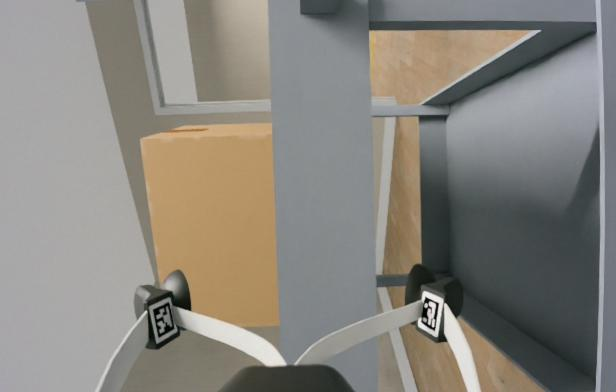

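Emit:
move(blocking=false, r1={"joints":{"lift_m":0.653,"gripper_m":0.141}}, cameras=[])

Emit:
wait(seconds=1.5, cameras=[])

Emit:
move(blocking=false, r1={"base":{"translate_m":0.12},"contact_limits":{"translate_m":0.2}}, cameras=[])

Emit:
wait(seconds=3, cameras=["r1_wrist_camera"])

Scene clock: 422.80 s.
move: r1 moving
r1.base_odometry: x=-4.092 y=-2.175 heading=+1.220
r1.turned_by_wheels: +0.000
r1.turned_by_imu: +0.000
r1.base_tilt: forward=-1.6 right=+1.3
r1.lidar_m: 0.51 2.84 2.66 2.73 2.38 2.25 2.35 2.15 2.05 2.14 2.80 0.56
r1.base_status: not commanded
r1.joint_positions: lift_m=+0.654 arm_m=+0.000 wrist_yaw_rad=+0.002 wrist_pitch_rad=+0.002 wrist_roll_rad=+1.568 gripper_m=+0.124
r1.joint_status: lift_m moving; gripper_m moving
r1.measured_speeds: translate_m=+0.000 strafe_m=+0.000 rotate_rad=+0.000 lift_m=-0.016 arm_m=+0.000 wrist_yaw_rad=+0.000 wrist_pitch_rad=+0.000 wrist_roll_rad=+0.000
r1.motor_effort: lift_m=+12(14) arm_m=-4(4) wheel_0=+1(1) wheel_1=+0(1) wheel_2=-1(1)
r1.servo_current: wrist_yaw_rad=52(72) wrist_pitch_rad=39(46) wrist_roll_rad=46(59) gripper_m=91(91)
r1.contact_limits: translate_m 0.2
r1.hand_pose: x=+0.4595 y=-0.0868 z=+0.8314 quat_wxyz=(+0.708, +0.706, +0.001, +0.000) (m; r1's base frame)
r1.wrist_depth_mm: - - - 357 384 384 - / - - - 362 - - - / - - 559 362 - - - / - - 574 364 - - - / - - 597 366 - - - / - - 609 373 194 196 - / - - - 145 - 1863 -
r2.base_odometry: x=-3.480 y=+0.057 heading=-1.927
r2.turned_by_wheels: +0.000
r2.turned_by_imu: +0.001
r2.base_tilt: forward=-0.7 right=+0.0
r2.lidar_m: 0.38 0.49 1.54 1.55 3.09 1.80 1.50 1.51 1.16 0.98 0.84 0.53
r2.base_status: not commanded
r2.joint_positions: lift_m=+0.850 arm_m=+0.000 wrist_yaw_rad=+0.475 wrist_pitch_rad=+0.001 wrist_roll_rad=+0.000 gripper_m=-0.029
r2.joint_status: not commanded
r2.measured_speeds: all 0
r2.motor_effort: lift_m=+20(20) arm_m=-4(4) wheel_0=+9(9) wheel_1=-4(5) wheel_2=+16(17)
r2.servo_current: wrist_yaw_rad=130(130) wrist_pitch_rad=39(46) wrist_roll_rad=46(46) gripper_m=98(104)
r2.hand_pose: x=+0.4674 y=+0.0541 z=+1.0277 quat_wxyz=(+0.972, +0.000, +0.001, +0.235) (m; r2's base frame)
r2.wrist_depth_mm: - - - 163 219 200 187 / - - - 164 220 201 189 / - - - 170 220 202 190 / - - - 170 222 203 190 / - - - 167 224 204 - / - - 184 167 216 205 193 / - - - - 223 200 194
pictures: none
No camera images: "cameras" was empty.

Scene clock: 423.60 s.
earlier move: r1 done
r1.base_odometry: x=-4.092 y=-2.175 heading=+1.220
r1.turned_by_wheels: +0.000
r1.turned_by_imu: +0.000
r1.base_tilt: forward=-1.6 right=+1.3
r1.lidar_m: 0.52 2.84 2.65 2.71 2.36 2.25 2.33 2.16 2.04 2.11 2.82 0.54
r1.base_status: not commanded
r1.joint_positions: lift_m=+0.653 arm_m=+0.000 wrist_yaw_rad=+0.002 wrist_pitch_rad=+0.002 wrist_roll_rad=+1.568 gripper_m=+0.141
r1.joint_status: all done
r1.measured_speeds: all 0
r1.motor_effort: lift_m=+12(14) arm_m=-4(4) wheel_0=+1(2) wheel_1=+0(1) wheel_2=-1(1)
r1.servo_current: wrist_yaw_rad=52(72) wrist_pitch_rad=39(52) wrist_roll_rad=46(59) gripper_m=39(91)
r1.contact_limits: translate_m 0.2
r1.hand_pose: x=+0.4595 y=-0.0868 z=+0.8311 quat_wxyz=(+0.708, +0.706, +0.001, +0.000) (m; r1's base frame)
r1.wrist_depth_mm: - - - 359 379 389 - / - - - 364 - - - / - - 564 364 - - - / - - 574 364 - - - / - - 597 366 - - - / - 210 615 370 210 195 - / - - - 142 - 1921 -
r2.base_odometry: x=-3.480 y=+0.057 heading=-1.927
r2.turned_by_wheels: +0.000
r2.turned_by_imu: +0.000
r2.base_tilt: forward=-0.7 right=+0.0
r2.lidar_m: 0.39 0.48 1.52 1.54 3.08 1.78 1.50 1.50 1.15 0.98 0.84 0.53
r2.base_status: not commanded
r2.joint_positions: lift_m=+0.850 arm_m=+0.000 wrist_yaw_rad=+0.475 wrist_pitch_rad=+0.001 wrist_roll_rad=+0.000 gripper_m=-0.029
r2.joint_status: not commanded
r2.measured_speeds: all 0
r2.on_its_own: wrist_yaw_rad is at rest, and its servo_current (117 mA) is outside its rest range (0 to 104 mA)
r2.motor_effort: lift_m=+20(20) arm_m=-4(4) wheel_0=+9(9) wheel_1=-5(5) wheel_2=+16(17)
r2.servo_current: wrist_yaw_rad=117(130) wrist_pitch_rad=33(46) wrist_roll_rad=46(59) gripper_m=104(111)
r2.hand_pose: x=+0.4674 y=+0.0541 z=+1.0277 quat_wxyz=(+0.972, +0.000, +0.001, +0.235) (m; r2's base frame)
r2.wrist_depth_mm: - - - 163 218 199 187 / - - - 164 220 201 189 / - - - 170 220 202 190 / - - - 170 223 204 190 / - - - 166 224 204 - / - - 185 166 217 206 193 / - - - - 224 201 193
wait: 0.80 of 1.5 s (r1 has come to rest)
pictures: none
No camera images: "cameras" was empty.

Scene clock: 424.10 s.
move: r1 moving
r1.base_odometry: x=-4.081 y=-2.145 heading=+1.221
r1.turned_by_wheels: +0.000
r1.turned_by_imu: +0.000
r1.base_tilt: forward=-1.6 right=+1.3
r1.lidar_m: 0.47 2.81 2.65 2.70 2.42 2.28 2.36 2.16 2.06 2.11 2.82 0.53
r1.base_status: translate_m moving
r1.joint_positions: lift_m=+0.653 arm_m=+0.000 wrist_yaw_rad=+0.002 wrist_pitch_rad=+0.002 wrist_roll_rad=+1.568 gripper_m=+0.141
r1.joint_status: not commanded
r1.measured_speeds: translate_m=+0.123 strafe_m=+0.001 rotate_rad=+0.001 lift_m=+0.000 arm_m=+0.000 wrist_yaw_rad=+0.000 wrist_pitch_rad=+0.000 wrist_roll_rad=+0.000
r1.motor_effort: lift_m=+12(12) arm_m=-4(4) wheel_0=+7(7) wheel_1=+6(8) wheel_2=-8(10)
r1.servo_current: wrist_yaw_rad=39(72) wrist_pitch_rad=46(46) wrist_roll_rad=46(72) gripper_m=39(52)
r1.contact_limits: translate_m 0.2
r1.hand_pose: x=+0.4595 y=-0.0868 z=+0.8311 quat_wxyz=(+0.708, +0.706, +0.001, +0.000) (m; r1's base frame)
r1.wrist_depth_mm: - - - 332 - 1537 - / - - - 336 - - - / - - 539 338 - - - / - 559 544 340 - - - / - - 574 342 - - - / - 209 580 283 191 195 - / - - - 142 - 1921 -
r2.base_odometry: x=-3.480 y=+0.057 heading=-1.927
r2.turned_by_wheels: +0.000
r2.turned_by_imu: +0.000
r2.base_tilt: forward=-0.7 right=+0.1
r2.lidar_m: 0.38 0.48 1.53 1.54 3.10 1.79 1.51 1.50 1.16 0.98 0.80 0.53
r2.base_status: not commanded
r2.joint_positions: lift_m=+0.850 arm_m=+0.000 wrist_yaw_rad=+0.475 wrist_pitch_rad=+0.001 wrist_roll_rad=+0.000 gripper_m=-0.029
r2.joint_status: not commanded
r2.measured_speeds: all 0
r2.motor_effort: lift_m=+20(20) arm_m=-4(4) wheel_0=+9(9) wheel_1=-4(5) wheel_2=+17(17)
r2.servo_current: wrist_yaw_rad=111(124) wrist_pitch_rad=39(46) wrist_roll_rad=46(59) gripper_m=98(111)
r2.hand_pose: x=+0.4674 y=+0.0541 z=+1.0277 quat_wxyz=(+0.972, +0.000, +0.001, +0.235) (m; r2's base frame)
r2.wrist_depth_mm: - - - 163 218 199 187 / - - - 164 219 200 189 / - - - 170 220 202 190 / - - - 170 221 204 190 / - - - 166 225 205 - / - - 184 167 216 206 193 / - - - - 224 200 193
pictures: none
No camera images: "cameras" was empty.

Scene clock: 425.27 s.
earlier move: r1 done
r1.base_odometry: x=-4.051 y=-2.062 heading=+1.221
r1.turned_by_wheels: +0.000
r1.turned_by_imu: +0.000
r1.base_tilt: forward=-1.6 right=+1.3
r1.lidar_m: 0.40 0.45 2.60 2.66 2.47 2.35 2.43 2.23 2.09 2.18 2.38 0.44
r1.base_status: done
r1.joint_positions: lift_m=+0.653 arm_m=+0.000 wrist_yaw_rad=+0.002 wrist_pitch_rad=+0.002 wrist_roll_rad=+1.568 gripper_m=+0.141
r1.joint_status: not commanded
r1.measured_speeds: all 0
r1.motor_effort: lift_m=+12(12) arm_m=-4(4) wheel_0=+4(8) wheel_1=+3(8) wheel_2=+0(10)
r1.servo_current: wrist_yaw_rad=52(72) wrist_pitch_rad=46(46) wrist_roll_rad=39(72) gripper_m=52(52)
r1.contact_limits: translate_m 0.2
r1.hand_pose: x=+0.4595 y=-0.0868 z=+0.8311 quat_wxyz=(+0.708, +0.706, +0.001, +0.000) (m; r1's base frame)
r1.wrist_depth_mm: - - - 242 - 1808 - / - - - 245 831 - - / - 442 442 245 - - - / - 455 455 248 - - - / - 473 473 249 250 - - / - 209 188 250 191 193 - / - - - 143 - 1921 -
r2.base_odometry: x=-3.480 y=+0.057 heading=-1.927
r2.turned_by_wheels: +0.000
r2.turned_by_imu: +0.000
r2.base_tilt: forward=-0.7 right=+0.0
r2.lidar_m: 0.39 0.49 1.52 1.54 3.08 1.78 1.50 1.49 1.15 0.98 0.82 0.52
r2.base_status: not commanded
r2.joint_positions: lift_m=+0.850 arm_m=+0.000 wrist_yaw_rad=+0.475 wrist_pitch_rad=+0.001 wrist_roll_rad=+0.000 gripper_m=-0.029
r2.joint_status: not commanded
r2.measured_speeds: all 0
r2.on_its_own: wrist_yaw_rad is at rest, and its servo_current (117 mA) is outside its rest range (0 to 104 mA)
r2.motor_effort: lift_m=+20(20) arm_m=-4(4) wheel_0=+9(9) wheel_1=-4(5) wheel_2=+17(17)
r2.servo_current: wrist_yaw_rad=117(124) wrist_pitch_rad=39(46) wrist_roll_rad=33(59) gripper_m=104(111)
r2.hand_pose: x=+0.4674 y=+0.0541 z=+1.0277 quat_wxyz=(+0.972, +0.000, +0.001, +0.235) (m; r2's base frame)
r2.wrist_depth_mm: - - - 164 217 199 187 / - - - 164 220 200 189 / - - - 170 220 202 190 / - - - 170 223 204 190 / - - - 166 224 204 - / - - 185 167 216 206 192 / - - - - 224 201 193
wait: 1.17 of 3 s (r1 has come to rest)
pictures: r1_wrist_camera
Images, in order (width x height): r1_wrist_camera 616x392.

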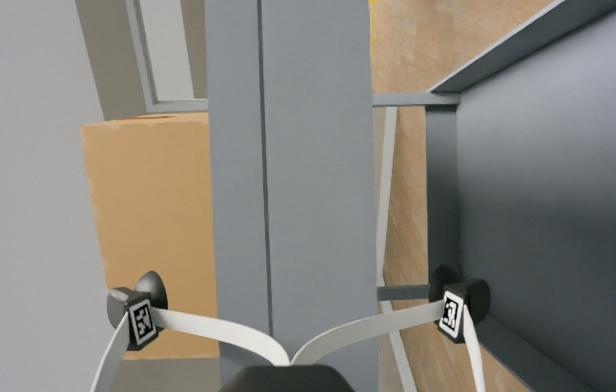

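Emit:
move(blocking=false, r1={"base":{"translate_m":0.065},"joints":{"lift_m":0.643},"contact_limits":{"translate_m":0.2}}, cameras=[])

Emit:
wait(seconds=3, cameras=["r1_wrist_camera"])

Emit:
move(blocking=false, r1={"joints":{"gripper_m":-0.035}}, cameras=[])

Emit:
wait(seconds=2.5, cameras=["r1_head_camera","r1_wrist_camera"])

Scene clock: 432.60 s.
move: r1 moving
r1.base_odometry: x=-4.040 y=-2.033 heading=+1.221
r1.turned_by_wheels: +0.000
r1.turned_by_imu: +0.000
r1.base_tilt: forward=-1.6 right=+1.2
r1.lidar_m: 0.38 0.40 2.60 2.66 2.51 2.38 2.46 2.24 2.11 2.18 2.34 0.42
r1.base_status: translate_m moving
r1.joint_positions: lift_m=+0.643 arm_m=+0.000 wrist_yaw_rad=+0.001 wrist_pitch_rad=+0.001 wrist_roll_rad=+1.568 gripper_m=+0.141
r1.joint_status: lift_m moving
r1.measured_speeds: translate_m=+0.122 strafe_m=+0.000 rotate_rad=+0.002 lift_m=+0.000 arm_m=+0.000 wrist_yaw_rad=-0.002 wrist_pitch_rad=-0.023 wrist_roll_rad=+0.002
r1.motor_effort: lift_m=+13(14) arm_m=+0(4) wheel_0=+7(8) wheel_1=+6(7) wheel_2=-10(10)
r1.servo_current: wrist_yaw_rad=39(65) wrist_pitch_rad=46(52) wrist_roll_rad=46(59) gripper_m=39(52)
r1.contact_limits: translate_m 0.2
r1.hand_pose: x=+0.4594 y=-0.0871 z=+0.8214 quat_wxyz=(+0.708, +0.706, +0.001, +0.000) (m; r1's base frame)
r1.wrist_depth_mm: - - 225 225 - 1618 - / - - 224 225 - - - / - 424 168 226 226 - - / - 433 165 224 - - - / - 449 439 225 - - - / - 196 165 225 195 188 - / - 480 163 149 - - -
r2.base_odometry: x=-3.480 y=+0.057 heading=-1.927
r2.turned_by_wheels: +0.000
r2.turned_by_imu: +0.000
r2.base_tilt: forward=-0.7 right=+0.1
r2.lidar_m: 0.41 0.52 1.55 1.54 3.10 1.77 1.50 1.50 1.15 1.00 0.79 0.52
r2.base_status: not commanded
r2.joint_positions: lift_m=+0.850 arm_m=+0.000 wrist_yaw_rad=+0.475 wrist_pitch_rad=+0.001 wrist_roll_rad=+0.000 gripper_m=-0.029
r2.joint_status: not commanded
r2.measured_speeds: all 0
r2.motor_effort: lift_m=+20(20) arm_m=-4(4) wheel_0=+9(9) wheel_1=-5(5) wheel_2=+17(17)
r2.servo_current: wrist_yaw_rad=130(130) wrist_pitch_rad=39(46) wrist_roll_rad=46(52) gripper_m=98(111)
r2.hand_pose: x=+0.4674 y=+0.0541 z=+1.0277 quat_wxyz=(+0.972, +0.000, +0.001, +0.235) (m; r2's base frame)
r2.wrist_depth_mm: - - - 164 218 200 188 / - - - 164 220 200 189 / - - - 170 221 202 190 / - - - 170 223 203 191 / - - - 167 224 204 - / - - 184 167 216 205 192 / - - - - 224 202 194
pictures: none
No camera images: "cameras" was empty.

Scene clock: 433.40 s.
earlier move: r1 done
r1.base_odometry: x=-4.029 y=-2.001 heading=+1.221
r1.turned_by_wheels: +0.000
r1.turned_by_imu: -0.001
r1.base_tilt: forward=-1.6 right=+1.3
r1.lidar_m: 0.35 0.38 2.56 2.65 2.52 2.41 2.45 2.25 2.14 2.20 2.29 0.41
r1.base_status: done
r1.joint_positions: lift_m=+0.643 arm_m=+0.000 wrist_yaw_rad=-0.004 wrist_pitch_rad=-0.008 wrist_roll_rad=+1.568 gripper_m=+0.141
r1.joint_status: all done
r1.measured_speeds: all 0
r1.motor_effort: lift_m=+12(14) arm_m=+4(4) wheel_0=+2(8) wheel_1=+2(7) wheel_2=-6(10)
r1.servo_current: wrist_yaw_rad=65(78) wrist_pitch_rad=59(59) wrist_roll_rad=52(59) gripper_m=46(52)
r1.contact_limits: translate_m 0.2
r1.hand_pose: x=+0.4589 y=-0.0885 z=+0.8240 quat_wxyz=(+0.708, +0.706, -0.004, +0.001) (m; r1's base frame)
r1.wrist_depth_mm: - - - 208 - 1808 1255 / - - - 208 209 1921 - / - 415 - 208 208 - - / - 421 148 208 207 - - / - 430 172 208 207 - - / - 198 166 207 197 196 - / - 459 148 154 206 - -
r2.base_odometry: x=-3.480 y=+0.057 heading=-1.927
r2.turned_by_wheels: +0.000
r2.turned_by_imu: +0.000
r2.base_tilt: forward=-0.7 right=+0.0
r2.lidar_m: 0.37 0.47 1.49 1.53 3.08 1.77 1.52 1.51 1.14 0.99 0.83 0.51
r2.base_status: not commanded
r2.joint_positions: lift_m=+0.850 arm_m=+0.000 wrist_yaw_rad=+0.475 wrist_pitch_rad=+0.001 wrist_roll_rad=+0.000 gripper_m=-0.029
r2.joint_status: not commanded
r2.measured_speeds: all 0
r2.on_its_own: wrist_yaw_rad is at rest, and its servo_current (111 mA) is outside its rest range (0 to 104 mA)
r2.motor_effort: lift_m=+20(20) arm_m=-4(4) wheel_0=+8(9) wheel_1=-5(5) wheel_2=+17(17)
r2.servo_current: wrist_yaw_rad=111(130) wrist_pitch_rad=46(46) wrist_roll_rad=52(59) gripper_m=104(111)
r2.hand_pose: x=+0.4674 y=+0.0541 z=+1.0277 quat_wxyz=(+0.972, +0.000, +0.001, +0.235) (m; r2's base frame)
r2.wrist_depth_mm: - - - 163 217 200 188 / - - - 164 219 202 189 / - - - 169 221 202 190 / - - - 170 221 202 191 / - - - 167 224 205 - / - - 185 167 216 206 193 / - - - - 224 202 194
wait: 0.80 of 3 s (r1 has come to rest)
pictures: r1_wrist_camera
Images, in order (width x height): r1_wrist_camera 616x392.

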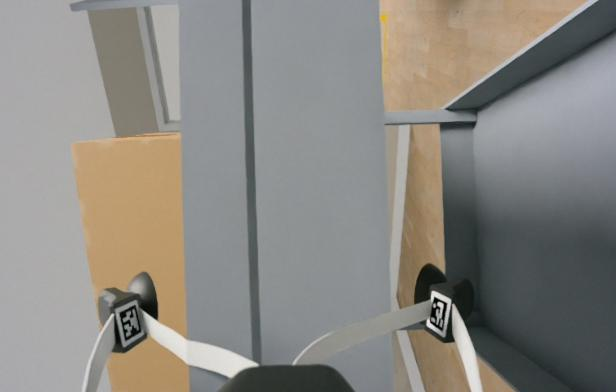

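Scene clock: 433.90 s.
move: r1 moving
r1.base_odometry: x=-4.029 y=-2.001 heading=+1.221
r1.turned_by_wheels: +0.000
r1.turned_by_imu: +0.000
r1.base_tilt: forward=-1.6 right=+1.3
r1.lidar_m: 0.38 0.40 2.57 2.63 2.53 2.42 2.50 2.26 2.13 2.21 2.27 0.41
r1.base_status: not commanded
r1.joint_positions: lift_m=+0.643 arm_m=+0.000 wrist_yaw_rad=-0.004 wrist_pitch_rad=-0.008 wrist_roll_rad=+1.568 gripper_m=+0.130
r1.joint_status: gripper_m moving
r1.measured_speeds: all 0
r1.motor_effort: lift_m=+12(12) arm_m=+4(4) wheel_0=+2(3) wheel_1=+2(2) wheel_2=-6(6)
r1.servo_current: wrist_yaw_rad=33(78) wrist_pitch_rad=59(59) wrist_roll_rad=46(65) gripper_m=85(85)
r1.contact_limits: translate_m 0.2
r1.hand_pose: x=+0.4589 y=-0.0885 z=+0.8240 quat_wxyz=(+0.708, +0.706, -0.004, +0.001) (m; r1's base frame)
r1.wrist_depth_mm: - - - 209 - 1756 1255 / - - - 209 208 1808 - / - 413 - 208 208 - - / - 421 148 208 207 - - / - 430 172 208 207 - - / - 196 167 208 197 196 - / - 459 147 154 206 - -
r2.base_odometry: x=-3.480 y=+0.057 heading=-1.927
r2.turned_by_wheels: +0.000
r2.turned_by_imu: +0.000
r2.base_tilt: forward=-0.7 right=+0.0
r2.lidar_m: 0.41 0.48 1.51 1.56 3.06 1.78 1.51 1.51 1.18 1.00 0.82 0.52
r2.base_status: not commanded
r2.joint_positions: lift_m=+0.850 arm_m=+0.000 wrist_yaw_rad=+0.475 wrist_pitch_rad=+0.001 wrist_roll_rad=+0.000 gripper_m=-0.029
r2.joint_status: not commanded
r2.measured_speeds: all 0
r2.motor_effort: lift_m=+20(20) arm_m=-3(4) wheel_0=+9(9) wheel_1=-5(5) wheel_2=+16(17)
r2.servo_current: wrist_yaw_rad=111(124) wrist_pitch_rad=39(46) wrist_roll_rad=46(65) gripper_m=104(111)
r2.hand_pose: x=+0.4674 y=+0.0541 z=+1.0277 quat_wxyz=(+0.972, +0.000, +0.001, +0.235) (m; r2's base frame)
r2.wrist_depth_mm: - - - 164 218 200 187 / - - - 164 219 200 189 / - - - 169 220 203 189 / - - - 170 222 203 191 / - - - 166 225 204 - / - - 184 167 216 205 192 / - - - - 222 201 193
pictures: none
No camera images: "cameras" was empty.

Scene clock: 436.00 s.
earlier move: r1 done
r1.base_odometry: x=-4.029 y=-2.001 heading=+1.221
r1.turned_by_wheels: +0.000
r1.turned_by_imu: +0.000
r1.base_tilt: forward=-1.6 right=+1.3
r1.lidar_m: 0.36 0.38 2.57 2.64 2.54 2.41 2.48 2.23 2.11 2.18 2.31 0.39
r1.base_status: not commanded
r1.joint_positions: lift_m=+0.643 arm_m=+0.000 wrist_yaw_rad=-0.003 wrist_pitch_rad=-0.002 wrist_roll_rad=+1.568 gripper_m=-0.033
r1.joint_status: all done
r1.measured_speeds: all 0
r1.motor_effort: lift_m=+12(12) arm_m=+2(4) wheel_0=+2(3) wheel_1=+1(2) wheel_2=-2(6)
r1.servo_current: wrist_yaw_rad=52(78) wrist_pitch_rad=33(59) wrist_roll_rad=52(65) gripper_m=150(364)
r1.contact_limits: translate_m 0.2
r1.hand_pose: x=+0.4591 y=-0.0882 z=+0.8223 quat_wxyz=(+0.708, +0.706, -0.002, +0.000) (m; r1's base frame)
r1.wrist_depth_mm: - - - 206 - 1708 - / - - 205 205 - 1921 - / - 402 205 205 206 - - / - 410 - 206 206 - - / - 430 204 204 204 - - / - 433 166 205 193 162 - / 146 165 158 205 172 164 -
r2.base_odometry: x=-3.480 y=+0.057 heading=-1.927
r2.turned_by_wheels: +0.000
r2.turned_by_imu: +0.000
r2.base_tilt: forward=-0.7 right=+0.0
r2.lidar_m: 0.40 0.48 1.51 1.54 3.09 1.79 1.50 1.49 1.17 0.99 0.81 0.54
r2.base_status: not commanded
r2.joint_positions: lift_m=+0.850 arm_m=+0.000 wrist_yaw_rad=+0.475 wrist_pitch_rad=+0.001 wrist_roll_rad=+0.000 gripper_m=-0.029
r2.joint_status: not commanded
r2.measured_speeds: all 0
r2.on_its_own: wrist_yaw_rad is at rest, and its servo_current (117 mA) is outside its rest range (0 to 104 mA)
r2.motor_effort: lift_m=+20(20) arm_m=-3(4) wheel_0=+9(9) wheel_1=-5(5) wheel_2=+17(17)
r2.servo_current: wrist_yaw_rad=117(130) wrist_pitch_rad=46(52) wrist_roll_rad=46(65) gripper_m=98(111)
r2.hand_pose: x=+0.4674 y=+0.0541 z=+1.0277 quat_wxyz=(+0.972, +0.000, +0.001, +0.235) (m; r2's base frame)
r2.wrist_depth_mm: - - - 164 218 199 186 / - - - 164 220 201 189 / - - - 170 220 202 190 / - - - 170 223 203 190 / - - - 166 224 205 - / - - 184 167 216 205 192 / - - - - 224 202 193
wait: 2.10 of 2.5 s (r1 has come to rest)
pictures: r1_head_camera, r1_wrist_camera
Images, in order (width x height): r1_head_camera 420x560, r1_wrist_camera 616x392.

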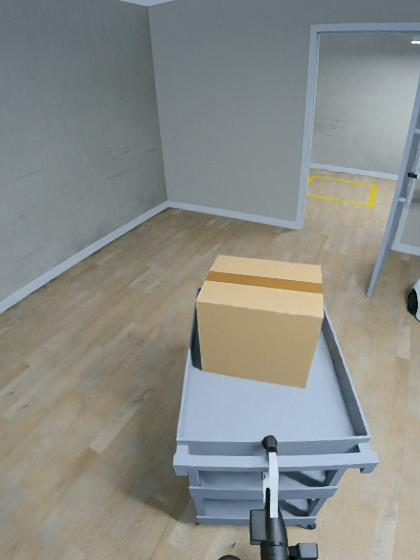

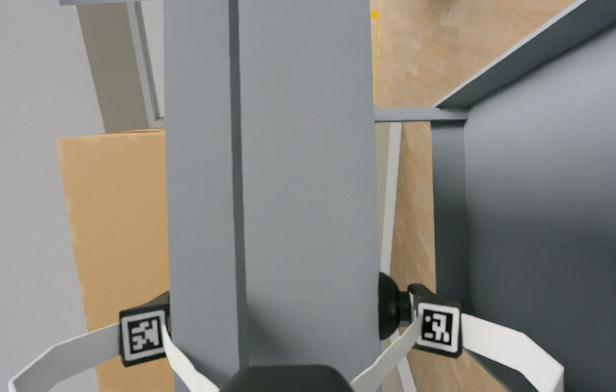

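Emit:
move(blocking=false, r1={"base":{"translate_m":-0.17,"strafe_m":0.26}}, cameras=[])

Emit:
wait(seconds=4, cameras=["r1_head_camera"])

Scene clock: 454.27 s.
move: r1 moving
r1.base_odometry: x=-4.059 y=-2.008 heading=+1.220
r1.turned_by_wheels: -0.001
r1.turned_by_imu: -0.002
r1.base_tilt: forward=-1.6 right=+1.3
r1.lidar_m: 0.38 2.73 2.55 2.63 2.51 2.37 2.48 2.28 2.14 2.21 2.31 0.44
r1.base_status: translate_m moving; strafe_m moving
r1.joint_positions: lift_m=+0.643 arm_m=+0.000 wrist_yaw_rad=-0.007 wrist_pitch_rad=-0.002 wrist_roll_rad=+1.569 gripper_m=-0.033
r1.joint_status: not commanded
r1.measured_speeds: translate_m=-0.065 strafe_m=+0.103 rotate_rad=-0.006 lift_m=+0.000 arm_m=+0.000 wrist_yaw_rad=-0.019 wrist_pitch_rad=+0.001 wrist_roll_rad=+0.001
r1.motor_effort: lift_m=+12(12) arm_m=-2(4) wheel_0=-14(15) wheel_1=+6(7) wheel_2=+0(5)
r1.servo_current: wrist_yaw_rad=52(59) wrist_pitch_rad=33(46) wrist_roll_rad=65(65) gripper_m=130(150)
r1.hand_pose: x=+0.4586 y=-0.0895 z=+0.8223 quat_wxyz=(+0.708, +0.706, -0.003, -0.002) (m; r1's base frame)
r1.wrist_depth_mm: - - 227 227 - 1708 - / - - 226 226 - 1808 - / - 424 187 226 - - - / - 436 181 226 - - - / - 449 224 224 - - - / - 455 169 223 177 - - / - 167 163 223 224 591 -
r2.base_odometry: x=-3.480 y=+0.057 heading=-1.927
r2.turned_by_wheels: +0.000
r2.turned_by_imu: +0.003
r2.base_tilt: forward=-0.6 right=+0.1
r2.lidar_m: 0.40 0.50 1.52 1.53 3.08 1.79 1.51 1.51 1.18 0.98 0.84 0.52
r2.base_status: not commanded
r2.joint_positions: lift_m=+0.850 arm_m=+0.000 wrist_yaw_rad=+0.475 wrist_pitch_rad=+0.001 wrist_roll_rad=+0.000 gripper_m=-0.029
r2.joint_status: not commanded
r2.measured_speeds: all 0
r2.motor_effort: lift_m=+20(20) arm_m=-4(4) wheel_0=+8(9) wheel_1=-4(5) wheel_2=+16(17)
r2.servo_current: wrist_yaw_rad=111(124) wrist_pitch_rad=33(46) wrist_roll_rad=46(52) gripper_m=104(104)
r2.hand_pose: x=+0.4674 y=+0.0541 z=+1.0277 quat_wxyz=(+0.972, +0.000, +0.001, +0.235) (m; r2's base frame)
r2.wrist_depth_mm: - - - 164 217 200 187 / - - - 164 220 202 188 / - - - 170 221 202 190 / - - - 169 222 202 191 / - - - 166 224 204 - / - - 184 166 216 206 193 / - - - - 224 201 193
pictures: none
No camera images: "cameras" was empty.

Scene clock: 456.30 s.
earlier move: r1 done
r1.base_odometry: x=-4.331 y=-2.072 heading=+1.222
r1.turned_by_wheels: +0.002
r1.turned_by_imu: +0.002
r1.base_tilt: forward=-1.5 right=+1.3
r1.lidar_m: 0.44 2.59 2.42 2.51 2.26 2.15 2.20 2.40 2.28 2.35 2.56 0.39
r1.base_status: done
r1.joint_positions: lift_m=+0.644 arm_m=+0.000 wrist_yaw_rad=+0.003 wrist_pitch_rad=-0.015 wrist_roll_rad=+1.570 gripper_m=-0.034
r1.joint_status: not commanded
r1.measured_speeds: all 0
r1.motor_effort: lift_m=+12(12) arm_m=-5(5) wheel_0=+1(24) wheel_1=+2(7) wheel_2=+4(13)
r1.servo_current: wrist_yaw_rad=52(72) wrist_pitch_rad=85(91) wrist_roll_rad=59(65) gripper_m=59(150)
r1.hand_pose: x=+0.4597 y=-0.0865 z=+0.8261 quat_wxyz=(+0.707, +0.707, -0.004, +0.007) (m; r1's base frame)
r1.wrist_depth_mm: - 362 118 171 170 - - / - 389 125 180 180 - - / - 427 418 192 189 - - / - 492 462 203 202 809 - / - - 525 218 216 - - / - - 179 186 229 1921 1366 / - 154 - 182 146 1708 1336
r2.base_odometry: x=-3.480 y=+0.057 heading=-1.927
r2.turned_by_wheels: +0.000
r2.turned_by_imu: +0.000
r2.base_tilt: forward=-0.7 right=+0.0
r2.lidar_m: 0.39 0.49 1.85 1.73 3.08 1.79 1.51 1.51 1.17 0.99 0.82 0.53
r2.base_status: not commanded
r2.joint_positions: lift_m=+0.850 arm_m=+0.000 wrist_yaw_rad=+0.475 wrist_pitch_rad=+0.001 wrist_roll_rad=+0.000 gripper_m=-0.029
r2.joint_status: not commanded
r2.measured_speeds: all 0
r2.on_its_own: wrist_yaw_rad is at rest, and its servo_current (111 mA) is outside its rest range (0 to 104 mA)
r2.motor_effort: lift_m=+20(20) arm_m=-4(4) wheel_0=+9(9) wheel_1=-5(5) wheel_2=+17(17)
r2.servo_current: wrist_yaw_rad=111(130) wrist_pitch_rad=33(46) wrist_roll_rad=39(59) gripper_m=104(111)
r2.hand_pose: x=+0.4674 y=+0.0541 z=+1.0277 quat_wxyz=(+0.972, +0.000, +0.001, +0.235) (m; r2's base frame)
r2.wrist_depth_mm: - - - 164 217 200 187 / - - - 165 220 200 189 / - - - 170 220 203 189 / - - - 170 222 204 190 / - - - 166 224 205 - / - - 184 166 216 206 192 / - - - - 223 201 194
wait: 2.03 of 4 s (r1 has come to rest)
pictures: r1_head_camera
Images, in order (width x height): r1_head_camera 420x560.

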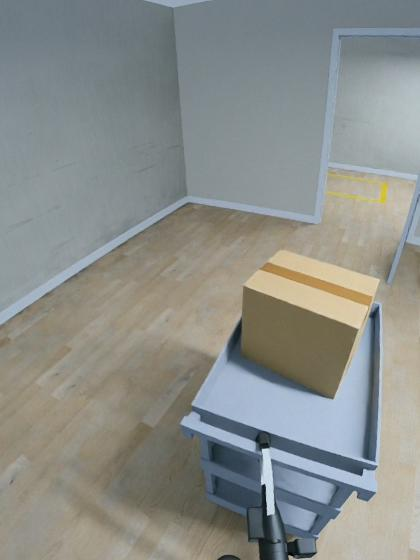

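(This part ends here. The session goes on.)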